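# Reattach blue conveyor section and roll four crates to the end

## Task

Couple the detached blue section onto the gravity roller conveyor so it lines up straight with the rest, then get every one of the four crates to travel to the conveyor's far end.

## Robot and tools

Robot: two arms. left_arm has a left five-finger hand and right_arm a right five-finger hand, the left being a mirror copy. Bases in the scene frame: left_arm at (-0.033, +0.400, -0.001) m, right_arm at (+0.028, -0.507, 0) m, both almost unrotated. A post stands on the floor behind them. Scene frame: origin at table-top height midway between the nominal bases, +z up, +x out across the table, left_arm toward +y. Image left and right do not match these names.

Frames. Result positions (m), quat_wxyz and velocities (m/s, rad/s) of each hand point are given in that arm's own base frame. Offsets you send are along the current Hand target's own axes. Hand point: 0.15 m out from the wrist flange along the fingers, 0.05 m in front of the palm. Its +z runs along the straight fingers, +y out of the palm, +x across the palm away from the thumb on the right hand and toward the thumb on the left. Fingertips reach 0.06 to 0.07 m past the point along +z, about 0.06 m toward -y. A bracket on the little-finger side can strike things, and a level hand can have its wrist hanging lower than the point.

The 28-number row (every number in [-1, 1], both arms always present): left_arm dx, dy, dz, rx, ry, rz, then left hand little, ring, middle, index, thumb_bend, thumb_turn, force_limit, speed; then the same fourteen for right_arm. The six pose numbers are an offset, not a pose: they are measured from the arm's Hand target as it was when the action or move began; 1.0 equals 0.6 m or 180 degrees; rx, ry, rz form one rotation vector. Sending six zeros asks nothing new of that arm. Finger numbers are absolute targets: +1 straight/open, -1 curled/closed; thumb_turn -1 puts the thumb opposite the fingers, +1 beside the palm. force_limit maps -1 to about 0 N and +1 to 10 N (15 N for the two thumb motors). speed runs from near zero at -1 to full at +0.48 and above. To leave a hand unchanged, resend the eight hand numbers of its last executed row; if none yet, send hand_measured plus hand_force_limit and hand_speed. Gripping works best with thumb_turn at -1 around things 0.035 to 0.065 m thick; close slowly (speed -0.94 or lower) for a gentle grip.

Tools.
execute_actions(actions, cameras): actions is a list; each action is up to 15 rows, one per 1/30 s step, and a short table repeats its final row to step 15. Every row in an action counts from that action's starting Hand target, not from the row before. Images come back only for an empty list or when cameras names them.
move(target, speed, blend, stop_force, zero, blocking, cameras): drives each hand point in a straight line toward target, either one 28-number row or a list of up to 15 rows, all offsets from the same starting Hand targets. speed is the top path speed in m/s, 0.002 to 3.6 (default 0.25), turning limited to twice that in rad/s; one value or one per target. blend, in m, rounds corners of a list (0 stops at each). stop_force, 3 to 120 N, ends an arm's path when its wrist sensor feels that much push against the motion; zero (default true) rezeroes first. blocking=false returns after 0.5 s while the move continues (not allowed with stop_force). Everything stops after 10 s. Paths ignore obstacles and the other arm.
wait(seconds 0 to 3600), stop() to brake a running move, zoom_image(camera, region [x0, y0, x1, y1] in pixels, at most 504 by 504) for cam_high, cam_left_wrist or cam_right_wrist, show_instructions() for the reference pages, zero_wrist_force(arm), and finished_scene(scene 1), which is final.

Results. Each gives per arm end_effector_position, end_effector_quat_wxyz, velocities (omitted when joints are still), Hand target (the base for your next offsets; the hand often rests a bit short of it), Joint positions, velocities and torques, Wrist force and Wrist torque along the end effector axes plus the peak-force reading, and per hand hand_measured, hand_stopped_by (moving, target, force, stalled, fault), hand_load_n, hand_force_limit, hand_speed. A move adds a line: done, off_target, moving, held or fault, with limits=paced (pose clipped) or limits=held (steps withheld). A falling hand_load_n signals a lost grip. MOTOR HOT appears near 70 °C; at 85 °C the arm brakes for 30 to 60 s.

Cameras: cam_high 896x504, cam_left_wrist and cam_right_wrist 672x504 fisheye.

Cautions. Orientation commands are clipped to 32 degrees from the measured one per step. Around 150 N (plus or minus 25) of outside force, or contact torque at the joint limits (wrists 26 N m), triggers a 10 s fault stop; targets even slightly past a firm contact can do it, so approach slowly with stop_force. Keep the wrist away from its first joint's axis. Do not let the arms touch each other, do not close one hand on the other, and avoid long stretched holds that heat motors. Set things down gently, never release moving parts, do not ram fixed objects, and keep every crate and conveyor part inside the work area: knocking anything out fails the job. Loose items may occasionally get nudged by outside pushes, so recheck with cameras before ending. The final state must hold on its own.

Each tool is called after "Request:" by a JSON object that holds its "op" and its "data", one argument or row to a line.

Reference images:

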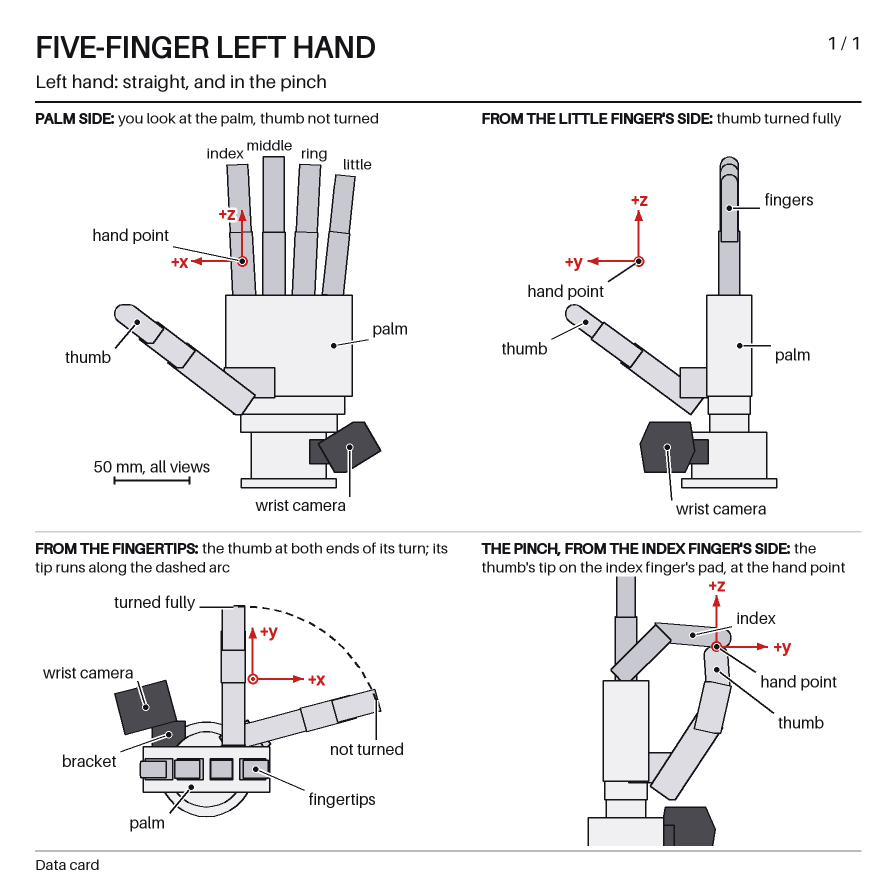

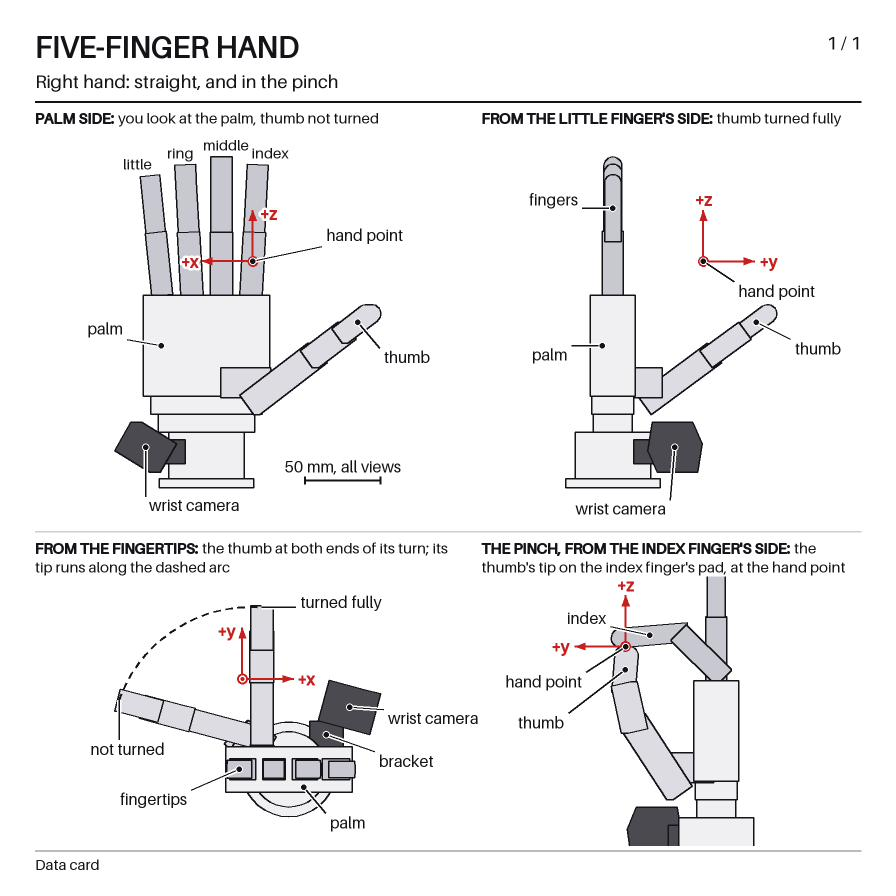

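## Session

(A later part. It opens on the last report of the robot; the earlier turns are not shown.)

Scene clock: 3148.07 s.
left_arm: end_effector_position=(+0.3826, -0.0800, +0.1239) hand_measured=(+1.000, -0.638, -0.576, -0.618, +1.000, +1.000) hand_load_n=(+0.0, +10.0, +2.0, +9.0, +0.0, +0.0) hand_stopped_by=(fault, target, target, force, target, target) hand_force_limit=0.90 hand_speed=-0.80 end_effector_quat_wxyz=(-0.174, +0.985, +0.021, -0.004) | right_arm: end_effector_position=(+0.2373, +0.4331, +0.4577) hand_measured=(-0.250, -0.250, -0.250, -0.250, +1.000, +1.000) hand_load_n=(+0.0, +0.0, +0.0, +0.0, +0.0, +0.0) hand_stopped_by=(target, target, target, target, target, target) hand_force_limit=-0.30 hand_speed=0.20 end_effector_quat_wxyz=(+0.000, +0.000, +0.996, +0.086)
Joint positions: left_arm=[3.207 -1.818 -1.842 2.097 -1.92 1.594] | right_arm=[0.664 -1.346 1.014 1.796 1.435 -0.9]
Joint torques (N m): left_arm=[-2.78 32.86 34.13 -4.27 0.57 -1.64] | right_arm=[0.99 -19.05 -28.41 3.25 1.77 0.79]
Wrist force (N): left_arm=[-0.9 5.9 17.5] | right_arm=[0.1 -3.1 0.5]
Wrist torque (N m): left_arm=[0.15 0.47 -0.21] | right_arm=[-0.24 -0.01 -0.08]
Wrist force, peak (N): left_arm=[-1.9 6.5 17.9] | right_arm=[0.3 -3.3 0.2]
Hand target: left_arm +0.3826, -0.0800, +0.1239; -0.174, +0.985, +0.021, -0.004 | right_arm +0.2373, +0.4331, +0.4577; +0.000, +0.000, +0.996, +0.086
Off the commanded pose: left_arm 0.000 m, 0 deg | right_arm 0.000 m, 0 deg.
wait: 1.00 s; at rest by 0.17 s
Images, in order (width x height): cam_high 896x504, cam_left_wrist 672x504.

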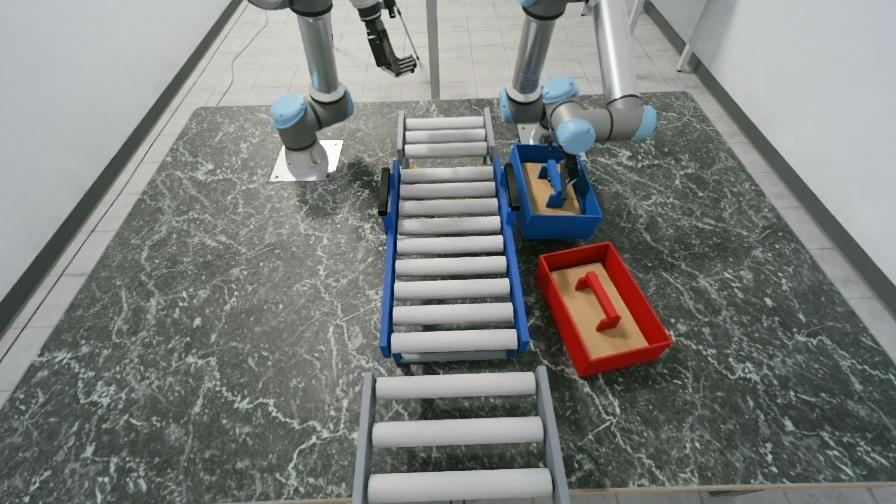

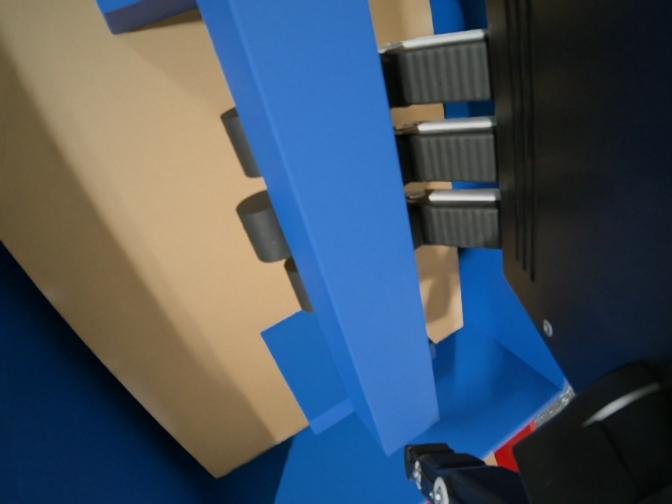

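Request:
{"op": "move", "data": {
  "target": [0,-0.1459,-0.4011,0,0,0,1,-0.64,-0.578,-0.618,1,1,0.9,-0.8, 0,0,0,0,0,0,-0.25,-0.25,-0.25,-0.25,1,1,-0.3,0.2],
  "speed": 0.1,
  "cameras": ["cam_left_wrist","cam_high"]
}}

Request:
{"op": "zoom_image", "data": {
  "camera": "cam_high",
  "region": [480, 40, 640, 200]
}}

Scene clock: 3180.03 s.
left_arm: end_effector_position=(+0.3825, -0.0801, +0.3799) hand_measured=(+1.000, -0.638, -0.576, -0.618, +1.000, +1.000) hand_load_n=(+0.0, +9.0, +2.5, +9.5, +0.0, +0.0) hand_stopped_by=(fault, target, target, force, target, target) hand_force_limit=0.90 hand_speed=-0.80 end_effector_quat_wxyz=(-0.174, +0.985, +0.021, -0.004) | right_arm: end_effector_position=(+0.2373, +0.4331, +0.4577) hand_measured=(-0.250, -0.250, -0.250, -0.250, +1.000, +1.000) hand_load_n=(+0.0, +0.5, +0.0, +0.0, +0.0, +0.0) hand_stopped_by=(target, target, target, target, target, target) hand_force_limit=-0.30 hand_speed=0.20 end_effector_quat_wxyz=(+0.000, +0.000, +0.996, +0.086)
Joint positions: left_arm=[3.207 -1.703 -1.304 1.445 -1.92 1.594] | right_arm=[0.664 -1.346 1.014 1.796 1.435 -0.9]
Joint torques (N m): left_arm=[-4.33 22.67 39.31 -6.38 -3.21 -2.58] | right_arm=[-0.34 -19.67 -27.91 2.94 1.68 0.66]
Wrist force (N): left_arm=[-0.9 6.4 17.8] | right_arm=[0.3 -3.0 0.6]
Wrist torque (N m): left_arm=[0.17 0.42 -0.05] | right_arm=[-0.24 -0.04 -0.06]
Wrist force, peak (N): left_arm=[-0.9 6.8 19.6] | right_arm=[0.4 -3.4 0.5]
Hand target: left_arm +0.3825, -0.0801, +0.3800; -0.174, +0.985, +0.021, -0.004 | right_arm +0.2373, +0.4331, +0.4577; +0.000, +0.000, +0.996, +0.086
Off the commanded pose: left_arm 0.000 m, 0 deg | right_arm 0.000 m, 0 deg.
move: done
Images, in order (width x height): cam_high 896x504, cam_left_wrist 672x504.

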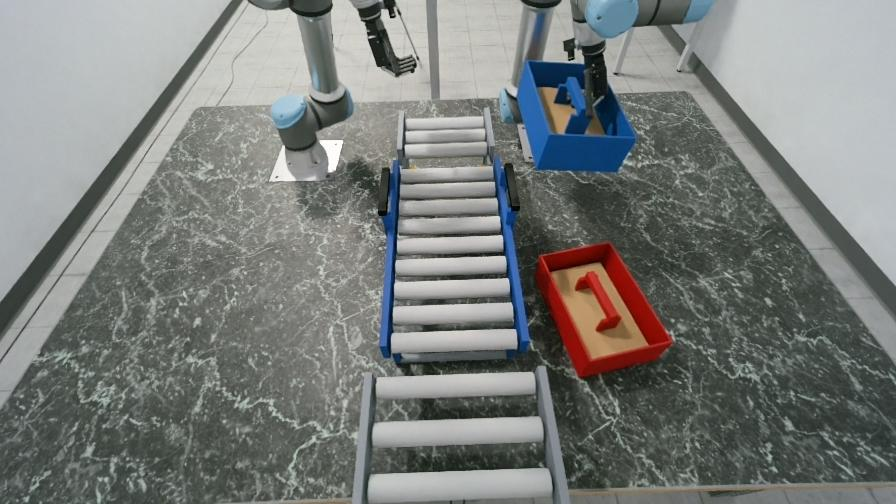

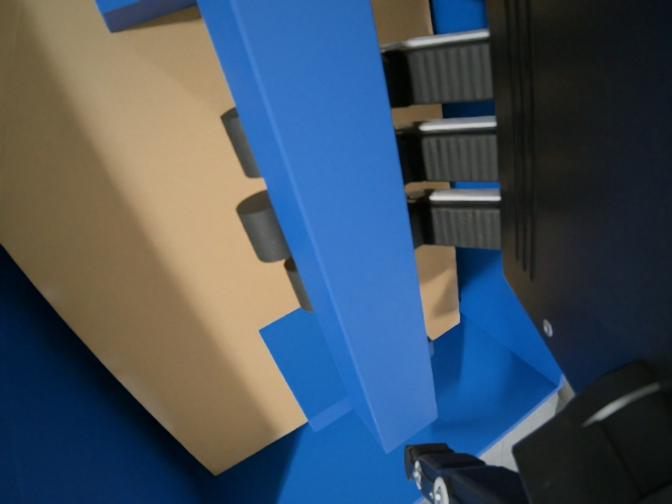

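Scaled by 3.150 from the camera's image (finer frame: 1280x720).

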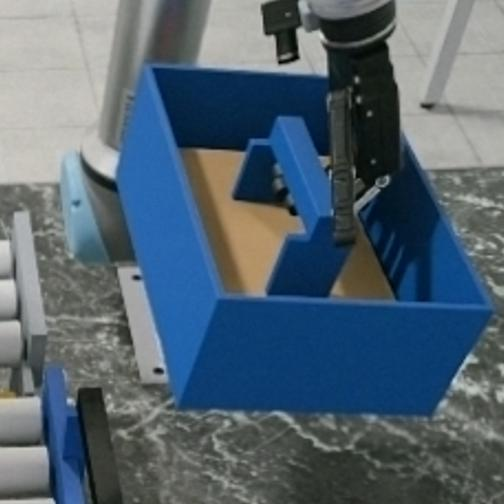

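Request:
{"op": "move", "data": {
  "target": [0,0,0,0,0.0039,0.0106,1,-0.64,-0.578,-0.618,1,1,0.9,-0.8, -0.105,-0.514,-0.0887,0,0,0,-0.25,-0.25,-0.25,-0.25,1,1,-0.3,0.2],
  "speed": 0.2
}}

Scene clock: 3213.27 s.
left_arm: end_effector_position=(+0.3825, -0.0801, +0.3800) hand_measured=(+1.000, -0.638, -0.576, -0.618, +1.000, +1.000) hand_load_n=(+0.0, +9.5, +2.5, +9.5, +0.0, +0.0) hand_stopped_by=(fault, target, target, force, target, target) hand_force_limit=0.90 hand_speed=-0.80 end_effector_quat_wxyz=(-0.174, +0.985, +0.004, +0.000) | right_arm: end_effector_position=(+0.3003, +0.1202, +0.4571) hand_measured=(-0.250, -0.250, -0.250, -0.250, +1.000, +1.000) hand_load_n=(+0.0, +0.0, +0.0, +0.0, +0.0, +0.0) hand_stopped_by=(target, target, target, target, target, target) hand_force_limit=-0.30 hand_speed=0.20 end_effector_quat_wxyz=(+0.000, +0.000, +0.996, +0.086)
Joint positions: left_arm=[3.21 -1.7 -1.304 1.455 -1.919 1.636] | right_arm=[-0.45 -1.676 1.417 1.906 1.416 -2.026]
Joint torques (N m): left_arm=[8.15 34.61 39.05 -1.91 1.25 2.08] | right_arm=[-8.01 -5.64 -7.43 4.31 -1.95 -1.56]
Wrist force (N): left_arm=[-0.7 6.4 17.1] | right_arm=[0.0 -3.1 0.5]
Wrist torque (N m): left_arm=[0.20 0.37 -0.25] | right_arm=[-0.24 0.02 -0.06]
Wrist force, peak (N): left_arm=[-0.8 6.4 18.0] | right_arm=[-0.1 -4.0 0.1]
Hand target: left_arm +0.3825, -0.0801, +0.3800; -0.174, +0.985, +0.004, +0.000 | right_arm +0.3003, +0.1201, +0.4571; +0.000, +0.000, +0.996, +0.086
Off the commanded pose: left_arm 0.000 m, 0 deg | right_arm 0.000 m, 0 deg.
move: done

Request:
{"op": "move", "data": {
  "target": [-0.111,0.442,-0.197,0,0,0,1,-0.64,-0.578,-0.618,1,1,0.9,-0.8, 0,0,0,0,0,0,-0.25,-0.25,-0.25,-0.25,1,1,-0.3,0.2],
  "speed": 0.1,
  "cameras": ["cam_left_wrist","cam_high"]
}}

Request:
{"op": "zoom_image", "data": {
  "camera": "cam_high",
  "region": [370, 20, 530, 180]
}}

Scene clock: 3228.83 s.
left_arm: end_effector_position=(+0.3182, -0.3701, +0.4003) hand_measured=(+1.000, -0.638, -0.576, -0.618, +1.000, +1.000) hand_load_n=(+0.0, +9.0, +2.0, +9.5, -0.5, +0.0) hand_stopped_by=(fault, target, target, force, target, target) hand_force_limit=0.90 hand_speed=-0.80 end_effector_quat_wxyz=(-0.174, +0.985, +0.004, +0.000) | right_arm: end_effector_position=(+0.3003, +0.1201, +0.4571) hand_measured=(-0.250, -0.250, -0.250, -0.250, +1.000, +1.000) hand_load_n=(+0.0, +0.0, +0.0, +0.0, +0.0, +0.0) hand_stopped_by=(target, target, target, target, target, target) hand_force_limit=-0.30 hand_speed=0.20 end_effector_quat_wxyz=(+0.000, +0.000, +0.996, +0.086)
Joint positions: left_arm=[2.469 -2.032 -0.876 1.113 -1.84 0.86] | right_arm=[-0.45 -1.676 1.417 1.906 1.415 -2.027]
Joint torques (N m): left_arm=[-5.44 36.84 39.26 -6.9 1.35 -2.53] | right_arm=[-8.22 -12.63 -7.61 4.53 -1.96 -1.57]
Wrist force (N): left_arm=[-0.8 6.5 17.4] | right_arm=[0.1 -3.0 0.3]
Wrist torque (N m): left_arm=[0.24 0.38 -0.08] | right_arm=[-0.21 0.01 -0.06]
Wrist force, peak (N): left_arm=[-0.3 6.3 18.8] | right_arm=[0.0 -3.4 0.6]
Hand target: left_arm +0.3182, -0.3702, +0.4003; -0.174, +0.985, +0.004, +0.000 | right_arm +0.3003, +0.1201, +0.4571; +0.000, +0.000, +0.996, +0.086
Off the commanded pose: left_arm 0.000 m, 0 deg | right_arm 0.000 m, 0 deg.
move: done
Images, in order (width x height): cam_high 896x504, cam_left_wrist 672x504.

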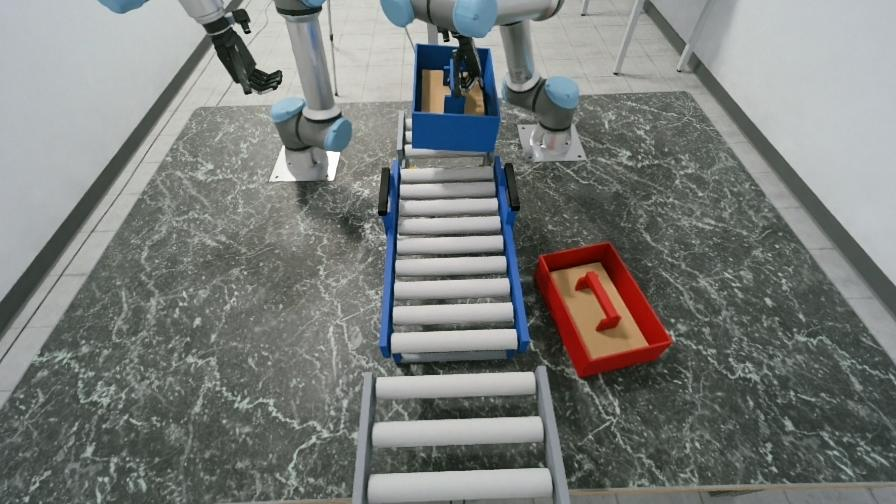

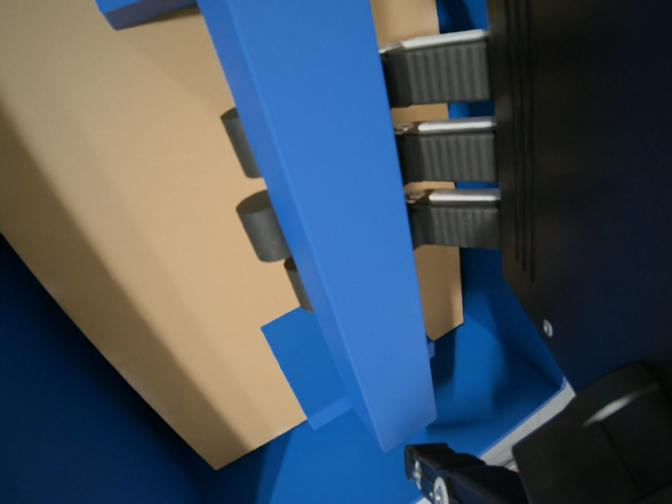

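Scaled by 3.150 from the camera's image (finer frame: 1280x720).

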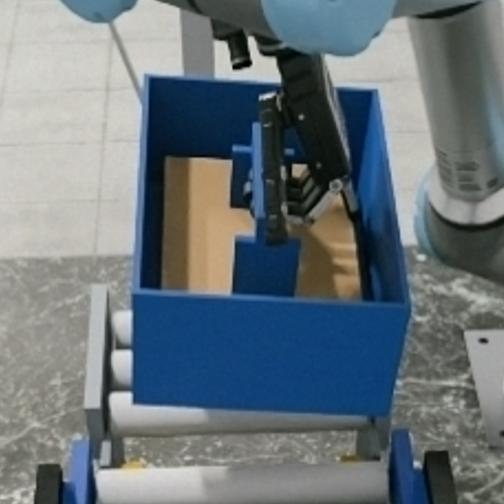

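Request:
{"op": "move", "data": {
  "target": [0,0.0298,-0.0109,0,0,0,1,-0.64,-0.578,-0.618,1,1,0.9,-0.8, 0,0,0,0,0,0,-0.25,-0.25,-0.25,-0.25,1,1,-0.3,0.2],
  "speed": 0.05
}}

Request:
{"op": "move", "data": {
  "target": [0,0.0627,0.1723,0,0,0,1,-0.64,-0.578,-0.618,1,1,0.9,-0.8, 0,0,0,0,0,0,-0.25,-0.25,-0.25,-0.25,1,1,-0.3,0.2],
  "speed": 0.025,
  "stop_force": 5,
  "cameras": ["cam_left_wrist","cam_high"]
}}

Request:
{"op": "zoom_image", "data": {
  "camera": "cam_high",
  "region": [370, 40, 530, 200]
}}

Scene clock: 3254.63 s.
left_arm: end_effector_position=(+0.3183, -0.3892, +0.4003) hand_measured=(+1.000, -0.638, -0.576, -0.618, +1.000, +1.000) hand_load_n=(+0.0, +9.5, +2.5, +10.0, -0.5, +0.0) hand_stopped_by=(fault, target, target, force, target, target) hand_force_limit=0.90 hand_speed=-0.80 end_effector_quat_wxyz=(-0.174, +0.985, +0.004, +0.000) | right_arm: end_effector_position=(+0.3003, +0.1201, +0.4571) hand_measured=(-0.250, -0.250, -0.250, -0.250, +1.000, +1.000) hand_load_n=(+0.0, +0.0, +0.5, +0.0, -0.5, +0.0) hand_stopped_by=(target, target, target, target, target, target) hand_force_limit=-0.30 hand_speed=0.20 end_effector_quat_wxyz=(+0.000, +0.000, +0.996, +0.086)
Joint positions: left_arm=[2.439 -2.081 -0.803 1.081 -1.833 0.829] | right_arm=[-0.45 -1.676 1.417 1.906 1.415 -2.027]
Joint torques (N m): left_arm=[-4.87 37.73 37.94 -7.14 1.31 -2.56] | right_arm=[-7.31 -12.02 -7.81 4.28 -2.05 -1.45]
Wrist force (N): left_arm=[-0.9 6.5 17.8] | right_arm=[0.2 -3.1 0.7]
Wrist torque (N m): left_arm=[0.23 0.44 -0.11] | right_arm=[-0.25 -0.02 -0.05]
Wrist force, peak (N): left_arm=[-0.8 6.3 18.2] | right_arm=[0.0 -3.5 0.1]
Hand target: left_arm +0.3183, -0.3893, +0.4003; -0.174, +0.985, +0.004, +0.000 | right_arm +0.3003, +0.1201, +0.4571; +0.000, +0.000, +0.996, +0.086
Off the commanded pose: left_arm 0.000 m, 0 deg | right_arm 0.000 m, 0 deg.
move: done

Scene clock: 3259.30 s.
left_arm: end_effector_position=(+0.3183, -0.3893, +0.3126) hand_measured=(+1.000, -0.638, -0.576, -0.618, +1.000, +1.000) hand_load_n=(+0.0, +9.5, +3.0, +9.0, +0.0, +0.0) hand_stopped_by=(fault, target, target, force, target, target) hand_force_limit=0.90 hand_speed=-0.80 end_effector_quat_wxyz=(-0.174, +0.985, +0.004, +0.000) | right_arm: end_effector_position=(+0.3003, +0.1201, +0.4571) hand_measured=(-0.250, -0.250, -0.250, -0.250, +1.000, +1.000) hand_load_n=(+0.0, +0.0, +0.0, +0.0, -0.5, +0.0) hand_stopped_by=(target, target, target, target, target, target) hand_force_limit=-0.30 hand_speed=0.20 end_effector_quat_wxyz=(+0.000, +0.000, +0.996, +0.086)
Joint positions: left_arm=[2.438 -2.047 -1.081 1.325 -1.833 0.829] | right_arm=[-0.45 -1.676 1.417 1.906 1.415 -2.027]
Joint torques (N m): left_arm=[7.07 36.75 39.16 -5.73 -1.46 1.66] | right_arm=[-8.2 -12.64 -8.14 4.26 -1.98 -1.43]
Wrist force (N): left_arm=[-1.0 3.2 13.7] | right_arm=[0.0 -3.2 0.4]
Wrist torque (N m): left_arm=[0.46 0.14 0.06] | right_arm=[-0.24 0.03 -0.07]
Wrist force, peak (N): left_arm=[-1.0 6.5 18.0] | right_arm=[-0.1 -3.4 0.3]
Hand target: left_arm +0.3183, -0.3893, +0.3126; -0.174, +0.985, +0.004, +0.000 (not the last commanded pose) | right_arm +0.3003, +0.1201, +0.4571; +0.000, +0.000, +0.996, +0.086
Off the commanded pose: left_arm 0.022 m, 0 deg | right_arm 0.000 m, 0 deg.
move: contact (left_arm)
Images, in order (width x height): cam_high 896x504, cam_left_wrist 672x504.

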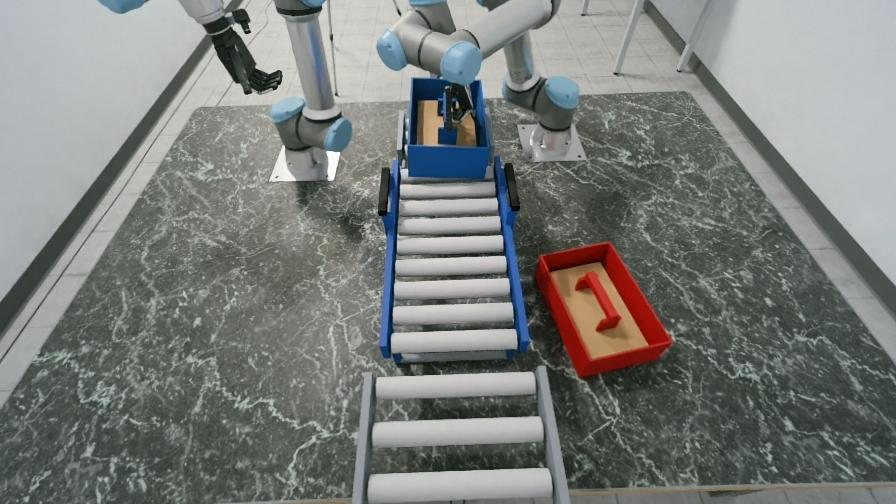

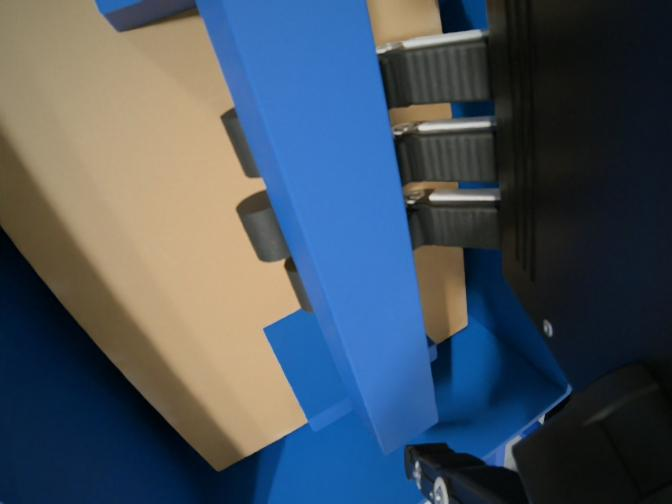

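Scaled by 3.150 from the camera's image (finer frame: 1280x720).

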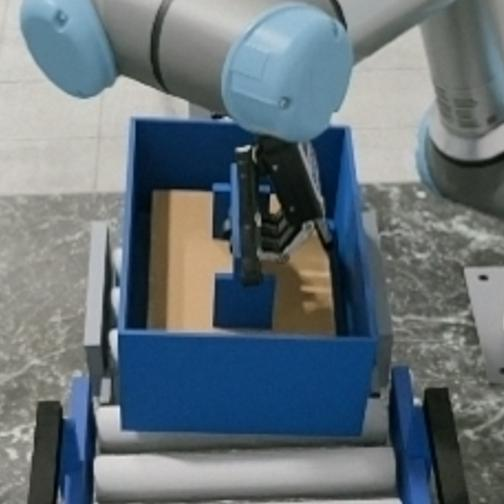

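Request:
{"op": "move", "data": {
  "target": [0,0.0023,0.0063,0,0,0,1,-0.64,-0.578,-0.618,1,1,0.9,-0.8, 0,0,0,0,0,0,-0.25,-0.25,-0.25,-0.25,1,1,-0.3,0.2],
  "speed": 0.02
}}

Scene clock: 3265.17 s.
left_arm: end_effector_position=(+0.3183, -0.3893, +0.3087) hand_measured=(+1.000, -0.638, -0.576, -0.618, +1.000, +1.000) hand_load_n=(+1.0, +10.0, +3.0, +9.0, +0.0, +0.0) hand_stopped_by=(fault, target, target, force, target, target) hand_force_limit=0.90 hand_speed=-0.80 end_effector_quat_wxyz=(-0.174, +0.985, +0.004, -0.001) | right_arm: end_effector_position=(+0.3003, +0.1201, +0.4571) hand_measured=(-0.250, -0.250, -0.250, -0.250, +1.000, +1.000) hand_load_n=(+0.0, +0.0, +0.0, +0.0, +0.0, +0.0) hand_stopped_by=(target, target, target, target, target, target) hand_force_limit=-0.30 hand_speed=0.20 end_effector_quat_wxyz=(+0.000, +0.000, +0.996, +0.086)
Joint positions: left_arm=[2.438 -2.047 -1.091 1.335 -1.833 0.829] | right_arm=[-0.45 -1.676 1.417 1.906 1.415 -2.027]
Joint torques (N m): left_arm=[2.41 35.53 4.89 4.95 1.19 -1.4] | right_arm=[-8.02 -12.06 -8.54 4.35 -2.16 -1.5]
Wrist force (N): left_arm=[-1.1 -13.3 -13.6] | right_arm=[0.3 -3.2 0.6]
Wrist torque (N m): left_arm=[2.21 -1.25 1.45] | right_arm=[-0.25 -0.02 -0.05]
Wrist force, peak (N): left_arm=[-2.0 -2.5 -24.8] | right_arm=[0.0 -3.5 0.6]
Hand target: left_arm +0.3183, -0.3893, +0.3086; -0.174, +0.985, +0.004, +0.000 | right_arm +0.3003, +0.1201, +0.4571; +0.000, +0.000, +0.996, +0.086
Off the commanded pose: left_arm 0.000 m, 0 deg | right_arm 0.000 m, 0 deg.
move: done

Request:
{"op": "move", "data": {
  "target": [0,-0.0012,-0.0031,0,0,0,1,-0.64,-0.578,-0.618,1,1,0.9,-0.8, 0,0,0,0,0,0,-0.25,-0.25,-0.25,-0.25,1,1,-0.3,0.2],
  "speed": 0.02,
  "cameras": ["cam_left_wrist","cam_high"]
}}

Request:
{"op": "zoom_image", "data": {
  "camera": "cam_high",
  "region": [370, 40, 530, 200]
}}

Scene clock: 3275.33 s.
left_arm: end_effector_position=(+0.3183, -0.3893, +0.3104) hand_measured=(+1.000, -0.638, -0.576, -0.618, +1.000, +1.000) hand_load_n=(+0.0, +10.5, +3.5, +9.5, +0.0, +0.0) hand_stopped_by=(fault, target, target, force, target, target) hand_force_limit=0.90 hand_speed=-0.80 end_effector_quat_wxyz=(-0.174, +0.985, +0.004, +0.000) | right_arm: end_effector_position=(+0.3003, +0.1201, +0.4571) hand_measured=(-0.250, -0.250, -0.250, -0.250, +1.000, +1.000) hand_load_n=(+0.0, +0.0, +0.0, +0.0, -0.5, +0.5) hand_stopped_by=(target, target, target, target, target, target) hand_force_limit=-0.30 hand_speed=0.20 end_effector_quat_wxyz=(+0.000, +0.000, +0.996, +0.086)
Joint positions: left_arm=[2.438 -2.047 -1.087 1.33 -1.833 0.829] | right_arm=[-0.45 -1.676 1.417 1.906 1.415 -2.027]
Joint torques (N m): left_arm=[5.02 42.89 38.49 -3.74 1.08 -1.24] | right_arm=[-8.3 -11.78 -7.81 4.4 -1.99 -1.37]
Wrist force (N): left_arm=[-0.7 -2.6 8.6] | right_arm=[0.0 -3.1 0.6]
Wrist torque (N m): left_arm=[1.07 -0.29 0.51] | right_arm=[-0.25 0.01 -0.07]
Wrist force, peak (N): left_arm=[-1.7 -13.0 -12.6] | right_arm=[-0.1 -3.4 0.8]
Hand target: left_arm +0.3183, -0.3892, +0.3106; -0.174, +0.985, +0.004, +0.000 | right_arm +0.3003, +0.1201, +0.4571; +0.000, +0.000, +0.996, +0.086
Off the commanded pose: left_arm 0.000 m, 0 deg | right_arm 0.000 m, 0 deg.
move: done
Images, in order (width x height): cam_high 896x504, cam_left_wrist 672x504.

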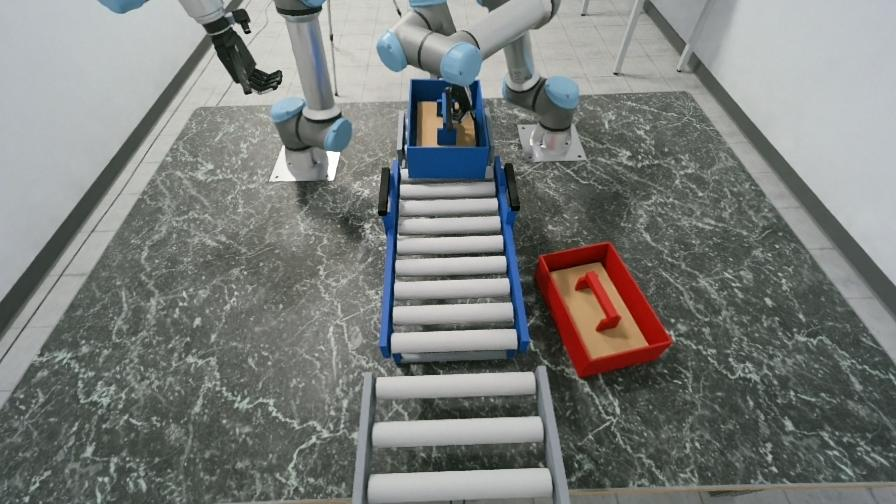

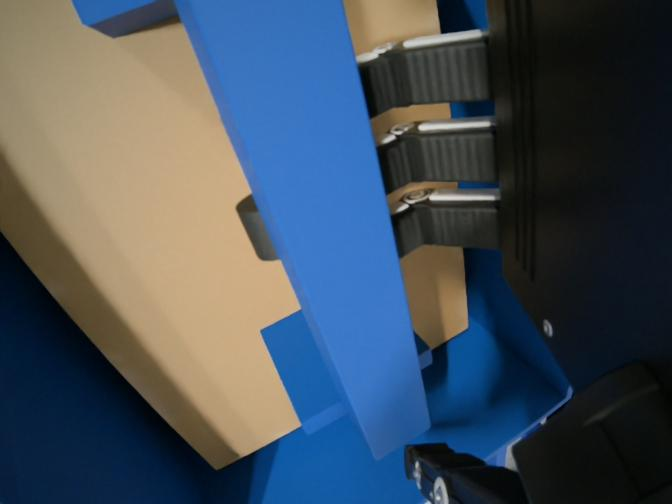

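Scaled by 3.150 from the camera's image (finer frame: 1280x720).

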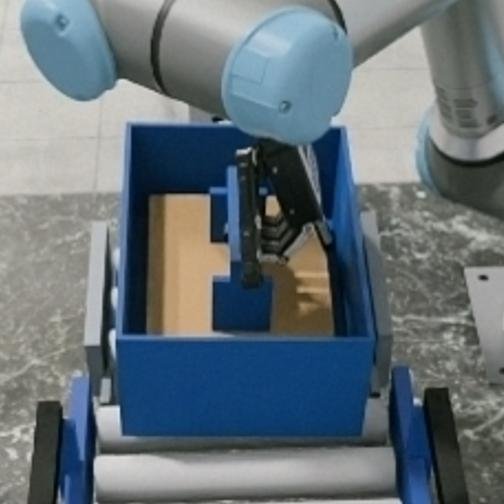

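Request:
{"op": "move", "data": {
  "target": [0,0,0,0,0,0,1,0.0,0.0,0.0,1,1,-0.3,-0.4, 0,0,0,0,0,0,-0.25,-0.25,-0.25,-0.25,1,1,-0.3,0.2],
  "cameras": ["cam_left_wrist"]
}}

Scene clock: 3308.60 s.
left_arm: end_effector_position=(+0.3183, -0.3892, +0.3106) hand_measured=(+1.000, +0.000, +0.000, +0.000, +1.000, +1.000) hand_load_n=(+0.0, +0.0, +0.0, +0.0, +0.0, +0.0) hand_stopped_by=(fault, target, target, target, target, target) hand_force_limit=-0.30 hand_speed=-0.40 end_effector_quat_wxyz=(-0.174, +0.985, +0.004, +0.000) | right_arm: end_effector_position=(+0.3003, +0.1201, +0.4571) hand_measured=(-0.250, -0.250, -0.250, -0.250, +1.000, +1.000) hand_load_n=(+0.0, +0.0, +0.0, +0.0, -0.5, +0.0) hand_stopped_by=(target, target, target, target, target, target) hand_force_limit=-0.30 hand_speed=0.20 end_effector_quat_wxyz=(+0.000, +0.000, +0.996, +0.086)
Joint positions: left_arm=[2.438 -2.047 -1.087 1.33 -1.833 0.829] | right_arm=[-0.45 -1.676 1.417 1.906 1.415 -2.027]
Joint torques (N m): left_arm=[5.6 31.75 21.52 -2.7 -1.17 1.82] | right_arm=[-8.01 -12.32 -9.2 4.44 -1.94 -1.43]
Wrist force (N): left_arm=[-0.3 -0.5 -1.2] | right_arm=[0.0 -3.0 0.3]
Wrist torque (N m): left_arm=[0.05 -0.05 0.03] | right_arm=[-0.22 0.03 -0.07]
Wrist force, peak (N): left_arm=[-1.0 -1.5 9.6] | right_arm=[0.4 -3.4 0.4]
Hand target: left_arm +0.3183, -0.3892, +0.3106; -0.174, +0.985, +0.004, +0.000 | right_arm +0.3003, +0.1201, +0.4571; +0.000, +0.000, +0.996, +0.086
Off the commanded pose: left_arm 0.000 m, 0 deg | right_arm 0.000 m, 0 deg.
move: done

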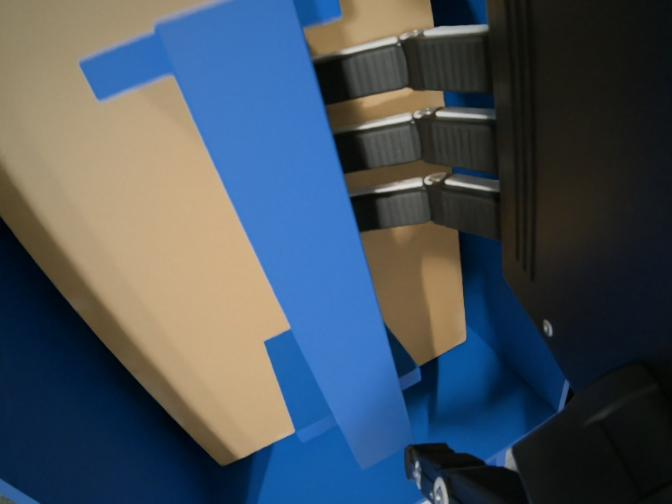

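Request:
{"op": "move", "data": {
  "target": [0,-0.0068,-0.0188,0,0,0,1,0.0,0.0,0.0,1,1,-0.3,-0.4, 0,0,0,0,0,0,-0.25,-0.25,-0.25,-0.25,1,1,-0.3,0.2],
  "speed": 0.04,
  "stop_force": 4,
  "cameras": ["cam_left_wrist","cam_high"]
}}

Scene clock: 3321.50 s.
left_arm: end_effector_position=(+0.3183, -0.3893, +0.3225) hand_measured=(+1.000, +0.000, +0.000, +0.000, +1.000, +1.000) hand_load_n=(+0.0, +0.0, +0.0, +0.0, +0.0, +0.0) hand_stopped_by=(fault, target, target, target, target, target) hand_force_limit=-0.30 hand_speed=-0.40 end_effector_quat_wxyz=(-0.174, +0.985, +0.004, +0.000) | right_arm: end_effector_position=(+0.3003, +0.1201, +0.4571) hand_measured=(-0.250, -0.250, -0.250, -0.250, +1.000, +1.000) hand_load_n=(+0.0, +0.0, +0.0, +0.0, +0.0, +0.0) hand_stopped_by=(target, target, target, target, target, target) hand_force_limit=-0.30 hand_speed=0.20 end_effector_quat_wxyz=(+0.000, +0.000, +0.996, +0.086)
Joint positions: left_arm=[2.438 -2.048 -1.055 1.299 -1.833 0.829] | right_arm=[-0.45 -1.676 1.417 1.906 1.415 -2.027]
Joint torques (N m): left_arm=[-4.75 29.39 33.38 -5.17 0.22 -1.36] | right_arm=[-7.96 -12.46 -8.17 4.27 -1.96 -1.4]
Wrist force (N): left_arm=[0.4 -0.3 -0.8] | right_arm=[-0.1 -3.1 0.4]
Wrist torque (N m): left_arm=[0.06 0.06 0.02] | right_arm=[-0.23 0.04 -0.07]
Wrist force, peak (N): left_arm=[4.1 -0.8 -3.1] | right_arm=[0.0 -3.4 0.6]
Hand target: left_arm +0.3183, -0.3893, +0.3225; -0.174, +0.985, +0.004, +0.000 | right_arm +0.3003, +0.1201, +0.4571; +0.000, +0.000, +0.996, +0.086
Off the commanded pose: left_arm 0.000 m, 0 deg | right_arm 0.000 m, 0 deg.
move: done
Images, in order (width x height): cam_high 896x504, cam_left_wrist 672x504.

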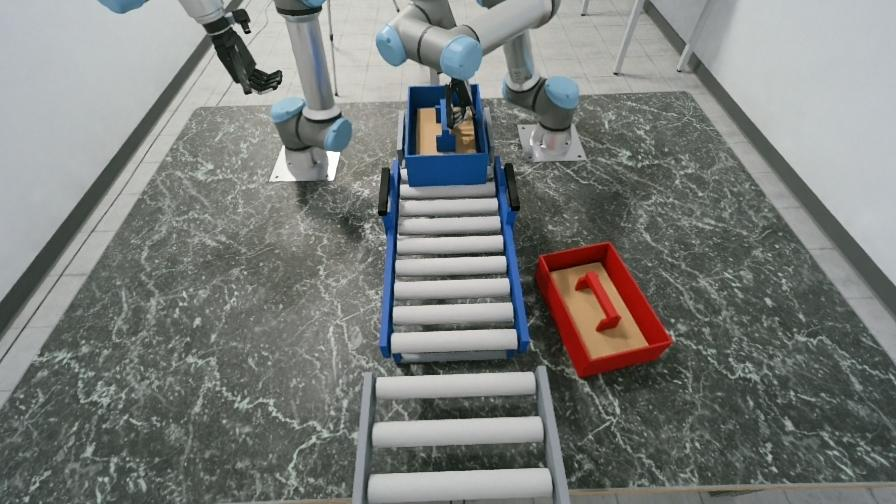

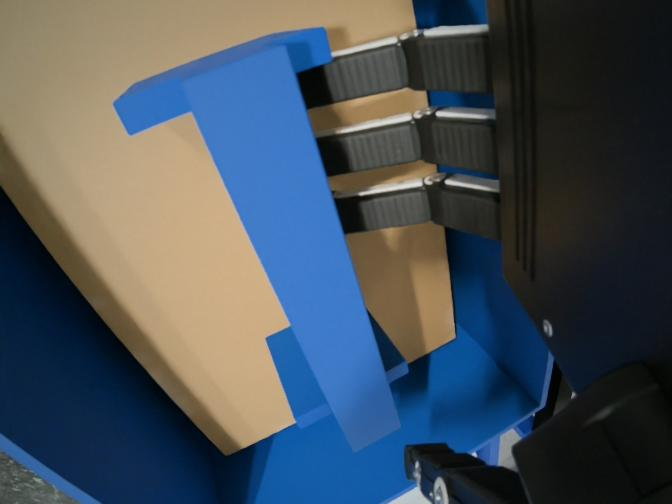

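Request:
{"op": "move", "data": {
  "target": [
    [0,-0.0006,-0.002,0,0,0,1,0.3,0.3,0.3,1,1,-0.3,0.4, 0,0,0,0,0,0,-0.25,-0.25,-0.25,-0.25,1,1,-0.3,0.2],
    [0,-0.068,-0.188,0,0,0,1,0.3,0.3,0.3,1,1,-0.3,0.4, 0,0,0,0,0,0,-0.25,-0.25,-0.25,-0.25,1,1,-0.3,0.2]
  ],
  "speed": 0.3,
  "cameras": ["cam_left_wrist","cam_high"]
}}

Scene clock: 3349.10 s.
left_arm: end_effector_position=(+0.3183, -0.3895, +0.4425) hand_measured=(+1.000, +0.300, +0.300, +0.300, +1.000, +1.000) hand_load_n=(+0.0, +0.0, +0.0, -0.5, +0.0, -0.5) hand_stopped_by=(fault, target, target, target, target, target) hand_force_limit=-0.30 hand_speed=0.40 end_effector_quat_wxyz=(-0.174, +0.985, +0.004, +0.000) | right_arm: end_effector_position=(+0.3003, +0.1201, +0.4571) hand_measured=(-0.250, -0.250, -0.250, -0.250, +1.000, +1.000) hand_load_n=(+0.5, +0.0, +0.0, +0.0, -0.5, +0.0) hand_stopped_by=(target, target, target, target, target, target) hand_force_limit=-0.30 hand_speed=0.20 end_effector_quat_wxyz=(+0.000, +0.000, +0.996, +0.086)
Joint positions: left_arm=[2.438 -2.131 -0.61 0.938 -1.833 0.828] | right_arm=[-0.45 -1.676 1.417 1.906 1.415 -2.027]
Joint torques (N m): left_arm=[-4.56 30.79 32.63 -4.85 -2.67 -2.36] | right_arm=[-8.05 -13.05 -8.31 4.22 -1.91 -1.38]
Wrist force (N): left_arm=[-1.0 -0.8 -0.8] | right_arm=[0.2 -3.1 0.4]
Wrist torque (N m): left_arm=[-0.05 0.13 0.01] | right_arm=[-0.23 -0.01 -0.05]
Wrist force, peak (N): left_arm=[-1.1 -1.0 -2.0] | right_arm=[0.0 -3.4 0.4]
Hand target: left_arm +0.3183, -0.3895, +0.4425; -0.174, +0.985, +0.004, +0.000 | right_arm +0.3003, +0.1201, +0.4571; +0.000, +0.000, +0.996, +0.086
Off the commanded pose: left_arm 0.000 m, 0 deg | right_arm 0.000 m, 0 deg.
move: done
Images, in order (width x height): cam_high 896x504, cam_left_wrist 672x504.

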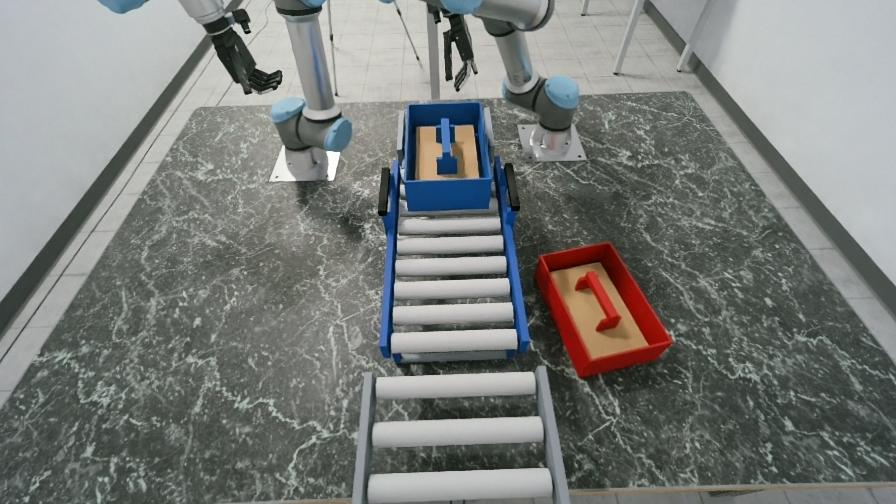

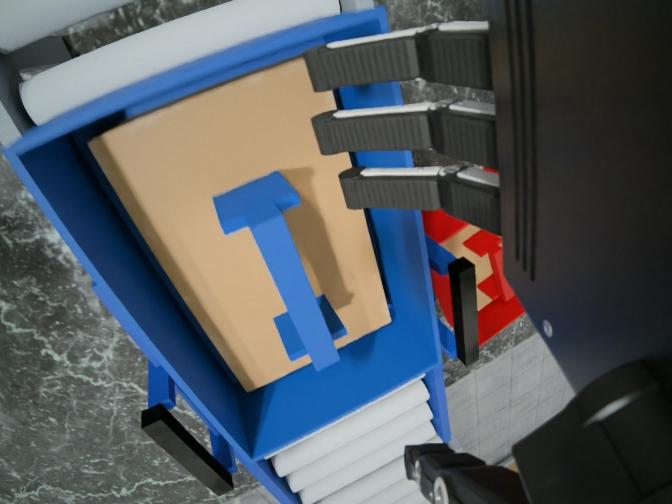

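Request:
{"op": "move", "data": {
  "target": [
    [0.39,-0.426,0.2318,0,-0.0191,-0.0524,1,0.85,0.85,0.85,1,1,-0.3,-0.3, 0,0,0,0,0,0,-0.25,-0.25,-0.25,-0.25,1,1,-0.3,0.2],
    [0.574,-0.463,0.565,0,-0.0191,-0.0524,1,0.85,0.85,0.85,1,1,-0.3,-0.3, 0,0,0,0,0,0,-0.25,-0.25,-0.25,-0.25,1,1,-0.3,0.2]
  ],
  "speed": 0.2,
  "blend": 0.04,
  "cameras": ["cam_left_wrist","cam_high"]
}}

Request:
{"op": "zoom_image", "data": {
  "camera": "cam_left_wrist",
  "region": [100, 100, 500, 504]
}}

Scene clock: 3397.17 s.
left_arm: end_effector_position=(+0.6597, -0.0098, +0.2193) hand_measured=(+1.000, +0.850, +0.850, +0.850, +1.000, +1.000) hand_load_n=(+0.0, +0.0, +0.0, +0.0, +0.0, +0.0) hand_stopped_by=(fault, target, target, target, target, target) hand_force_limit=-0.30 hand_speed=-0.30 end_effector_quat_wxyz=(-0.173, +0.981, +0.090, -0.016) | right_arm: end_effector_position=(+0.3003, +0.1201, +0.4571) hand_measured=(-0.250, -0.250, -0.250, -0.250, +1.000, +1.000) hand_load_n=(+0.0, +0.0, +0.0, +0.0, +0.0, +0.0) hand_stopped_by=(target, target, target, target, target, target) hand_force_limit=-0.30 hand_speed=0.20 end_effector_quat_wxyz=(+0.000, +0.000, +0.996, +0.086)
Joint positions: left_arm=[3.283 -2.468 -0.556 1.439 -1.92 1.527] | right_arm=[-0.45 -1.676 1.417 1.906 1.415 -2.027]
Joint torques (N m): left_arm=[7.61 41.82 33.13 -4.7 0.45 2.16] | right_arm=[-7.64 -12.42 -8.71 4.34 -1.94 -1.31]
Wrist force (N): left_arm=[-0.8 0.0 -0.9] | right_arm=[0.1 -3.1 0.4]
Wrist torque (N m): left_arm=[0.08 0.06 -0.21] | right_arm=[-0.24 0.01 -0.06]
Wrist force, peak (N): left_arm=[-1.7 0.0 -1.3] | right_arm=[0.0 -3.4 0.7]
Hand target: left_arm +0.6598, -0.0098, +0.2192; -0.173, +0.981, +0.090, -0.016 | right_arm +0.3003, +0.1201, +0.4571; +0.000, +0.000, +0.996, +0.086
Off the commanded pose: left_arm 0.000 m, 0 deg | right_arm 0.000 m, 0 deg.
move: done
Images, in order (width x height): cam_high 896x504, cam_left_wrist 672x504.

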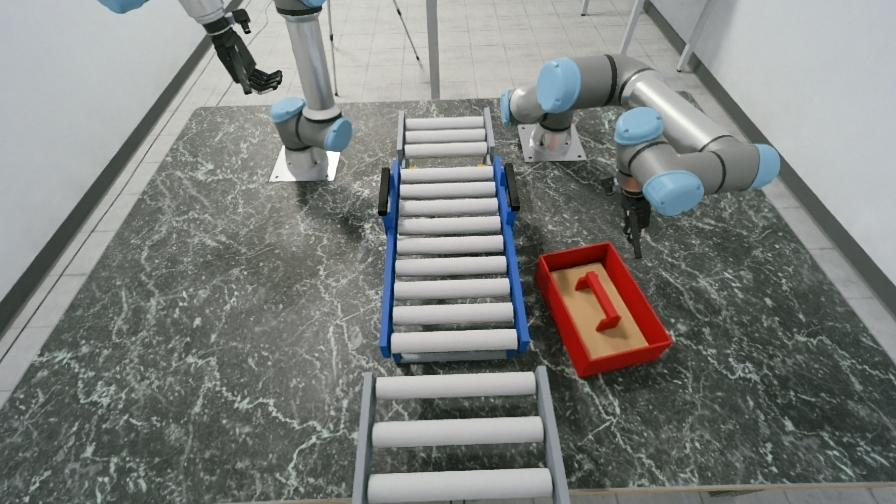

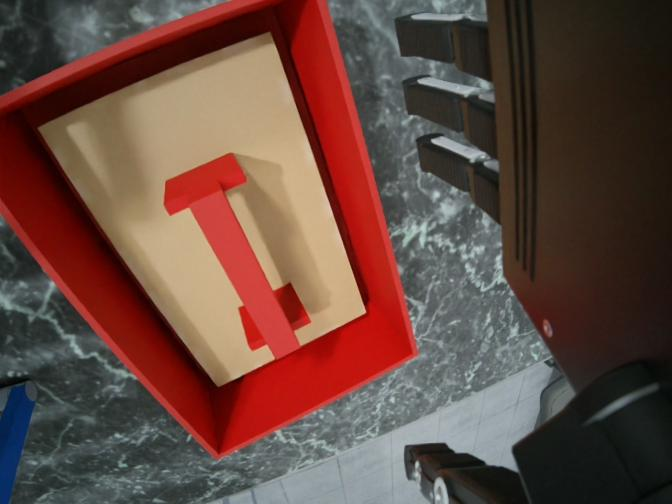

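Scaled by 1.248 from the camera's image (finer frame: 960x720).

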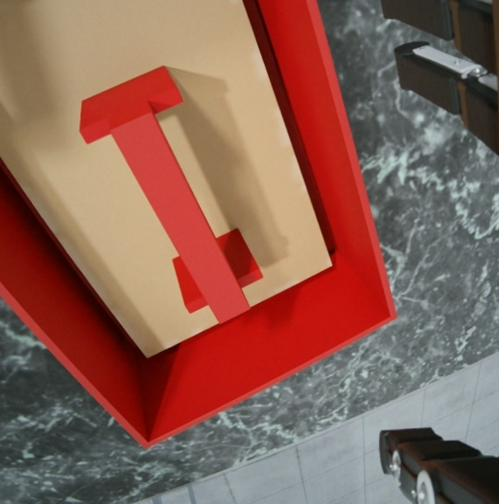

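Request:
{"op": "move", "data": {
  "target": [0.0425,0.078,0.0058,0.0111,0.040,-0.012,1,0.85,0.85,0.85,1,1,-0.3,-0.3, 0,0,0,0,0,0,-0.25,-0.25,-0.25,-0.25,1,1,-0.3,0.2],
  "speed": 0.1,
  "cameras": ["cam_left_wrist","cam_high"]
}}

Request:
{"op": "zoom_image", "data": {
  "camera": "cam_left_wrist",
  "region": [100, 0, 500, 400]
}}

Scene clock: 3463.17 s.
left_arm: end_effector_position=(+0.6925, -0.0470, +0.2000) hand_measured=(+1.000, +0.850, +0.850, +0.850, +1.000, +1.000) hand_load_n=(+0.0, +0.0, +0.0, +0.0, +0.0, +0.0) hand_stopped_by=(fault, target, target, target, target, target) hand_force_limit=-0.30 hand_speed=-0.30 end_effector_quat_wxyz=(-0.196, +0.975, +0.097, +0.047) | right_arm: end_effector_position=(+0.3003, +0.1201, +0.4571) hand_measured=(-0.250, -0.250, -0.250, -0.250, +1.000, +1.000) hand_load_n=(+0.0, +0.0, +0.0, +0.0, +0.0, +0.0) hand_stopped_by=(target, target, target, target, target, target) hand_force_limit=-0.30 hand_speed=0.20 end_effector_quat_wxyz=(+0.000, +0.000, +0.996, +0.086)
Joint positions: left_arm=[3.201 -2.492 -0.555 1.56 -1.968 1.449] | right_arm=[-0.45 -1.676 1.417 1.906 1.415 -2.027]
Joint torques (N m): left_arm=[-5.56 43.41 32.61 0.03 -2.97 -2.32] | right_arm=[-8.05 -11.92 -8.37 4.35 -1.94 -1.36]
Wrist force (N): left_arm=[-0.6 -0.4 -1.2] | right_arm=[0.3 -3.2 0.5]
Wrist torque (N m): left_arm=[0.08 0.11 0.04] | right_arm=[-0.26 -0.02 -0.05]
Wrist force, peak (N): left_arm=[-0.8 0.1 -1.4] | right_arm=[0.2 -3.3 0.6]
Hand target: left_arm +0.6926, -0.0472, +0.1999; -0.196, +0.975, +0.097, +0.048 | right_arm +0.3003, +0.1201, +0.4571; +0.000, +0.000, +0.996, +0.086
Off the commanded pose: left_arm 0.000 m, 0 deg | right_arm 0.000 m, 0 deg.
move: done
Images, in order (width x height): cam_high 896x504, cam_left_wrist 672x504.

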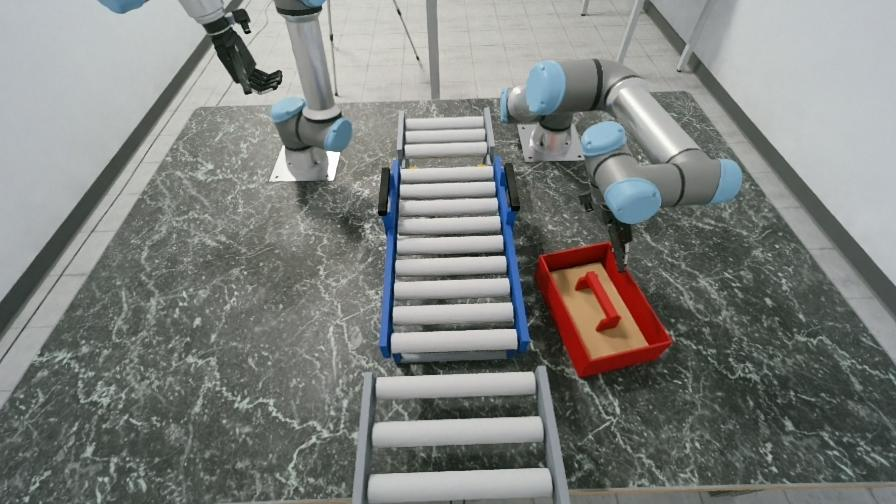

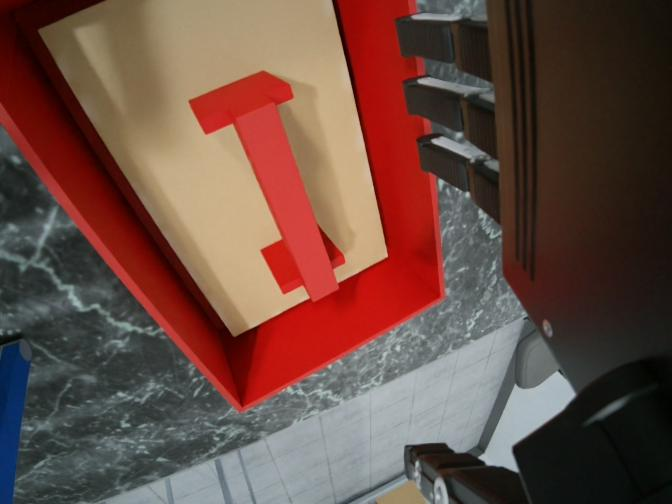

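Scaled by 1.260 from the camera's image (finer frame: 960x720).

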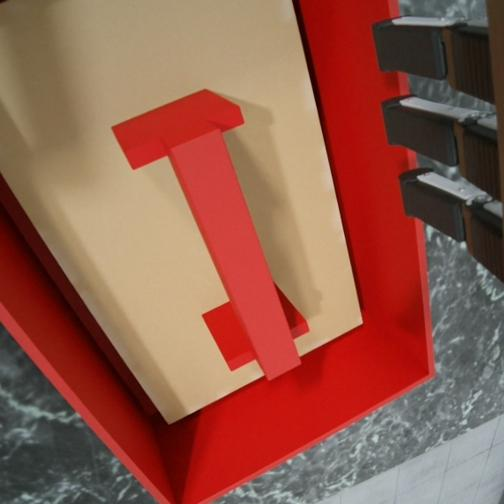

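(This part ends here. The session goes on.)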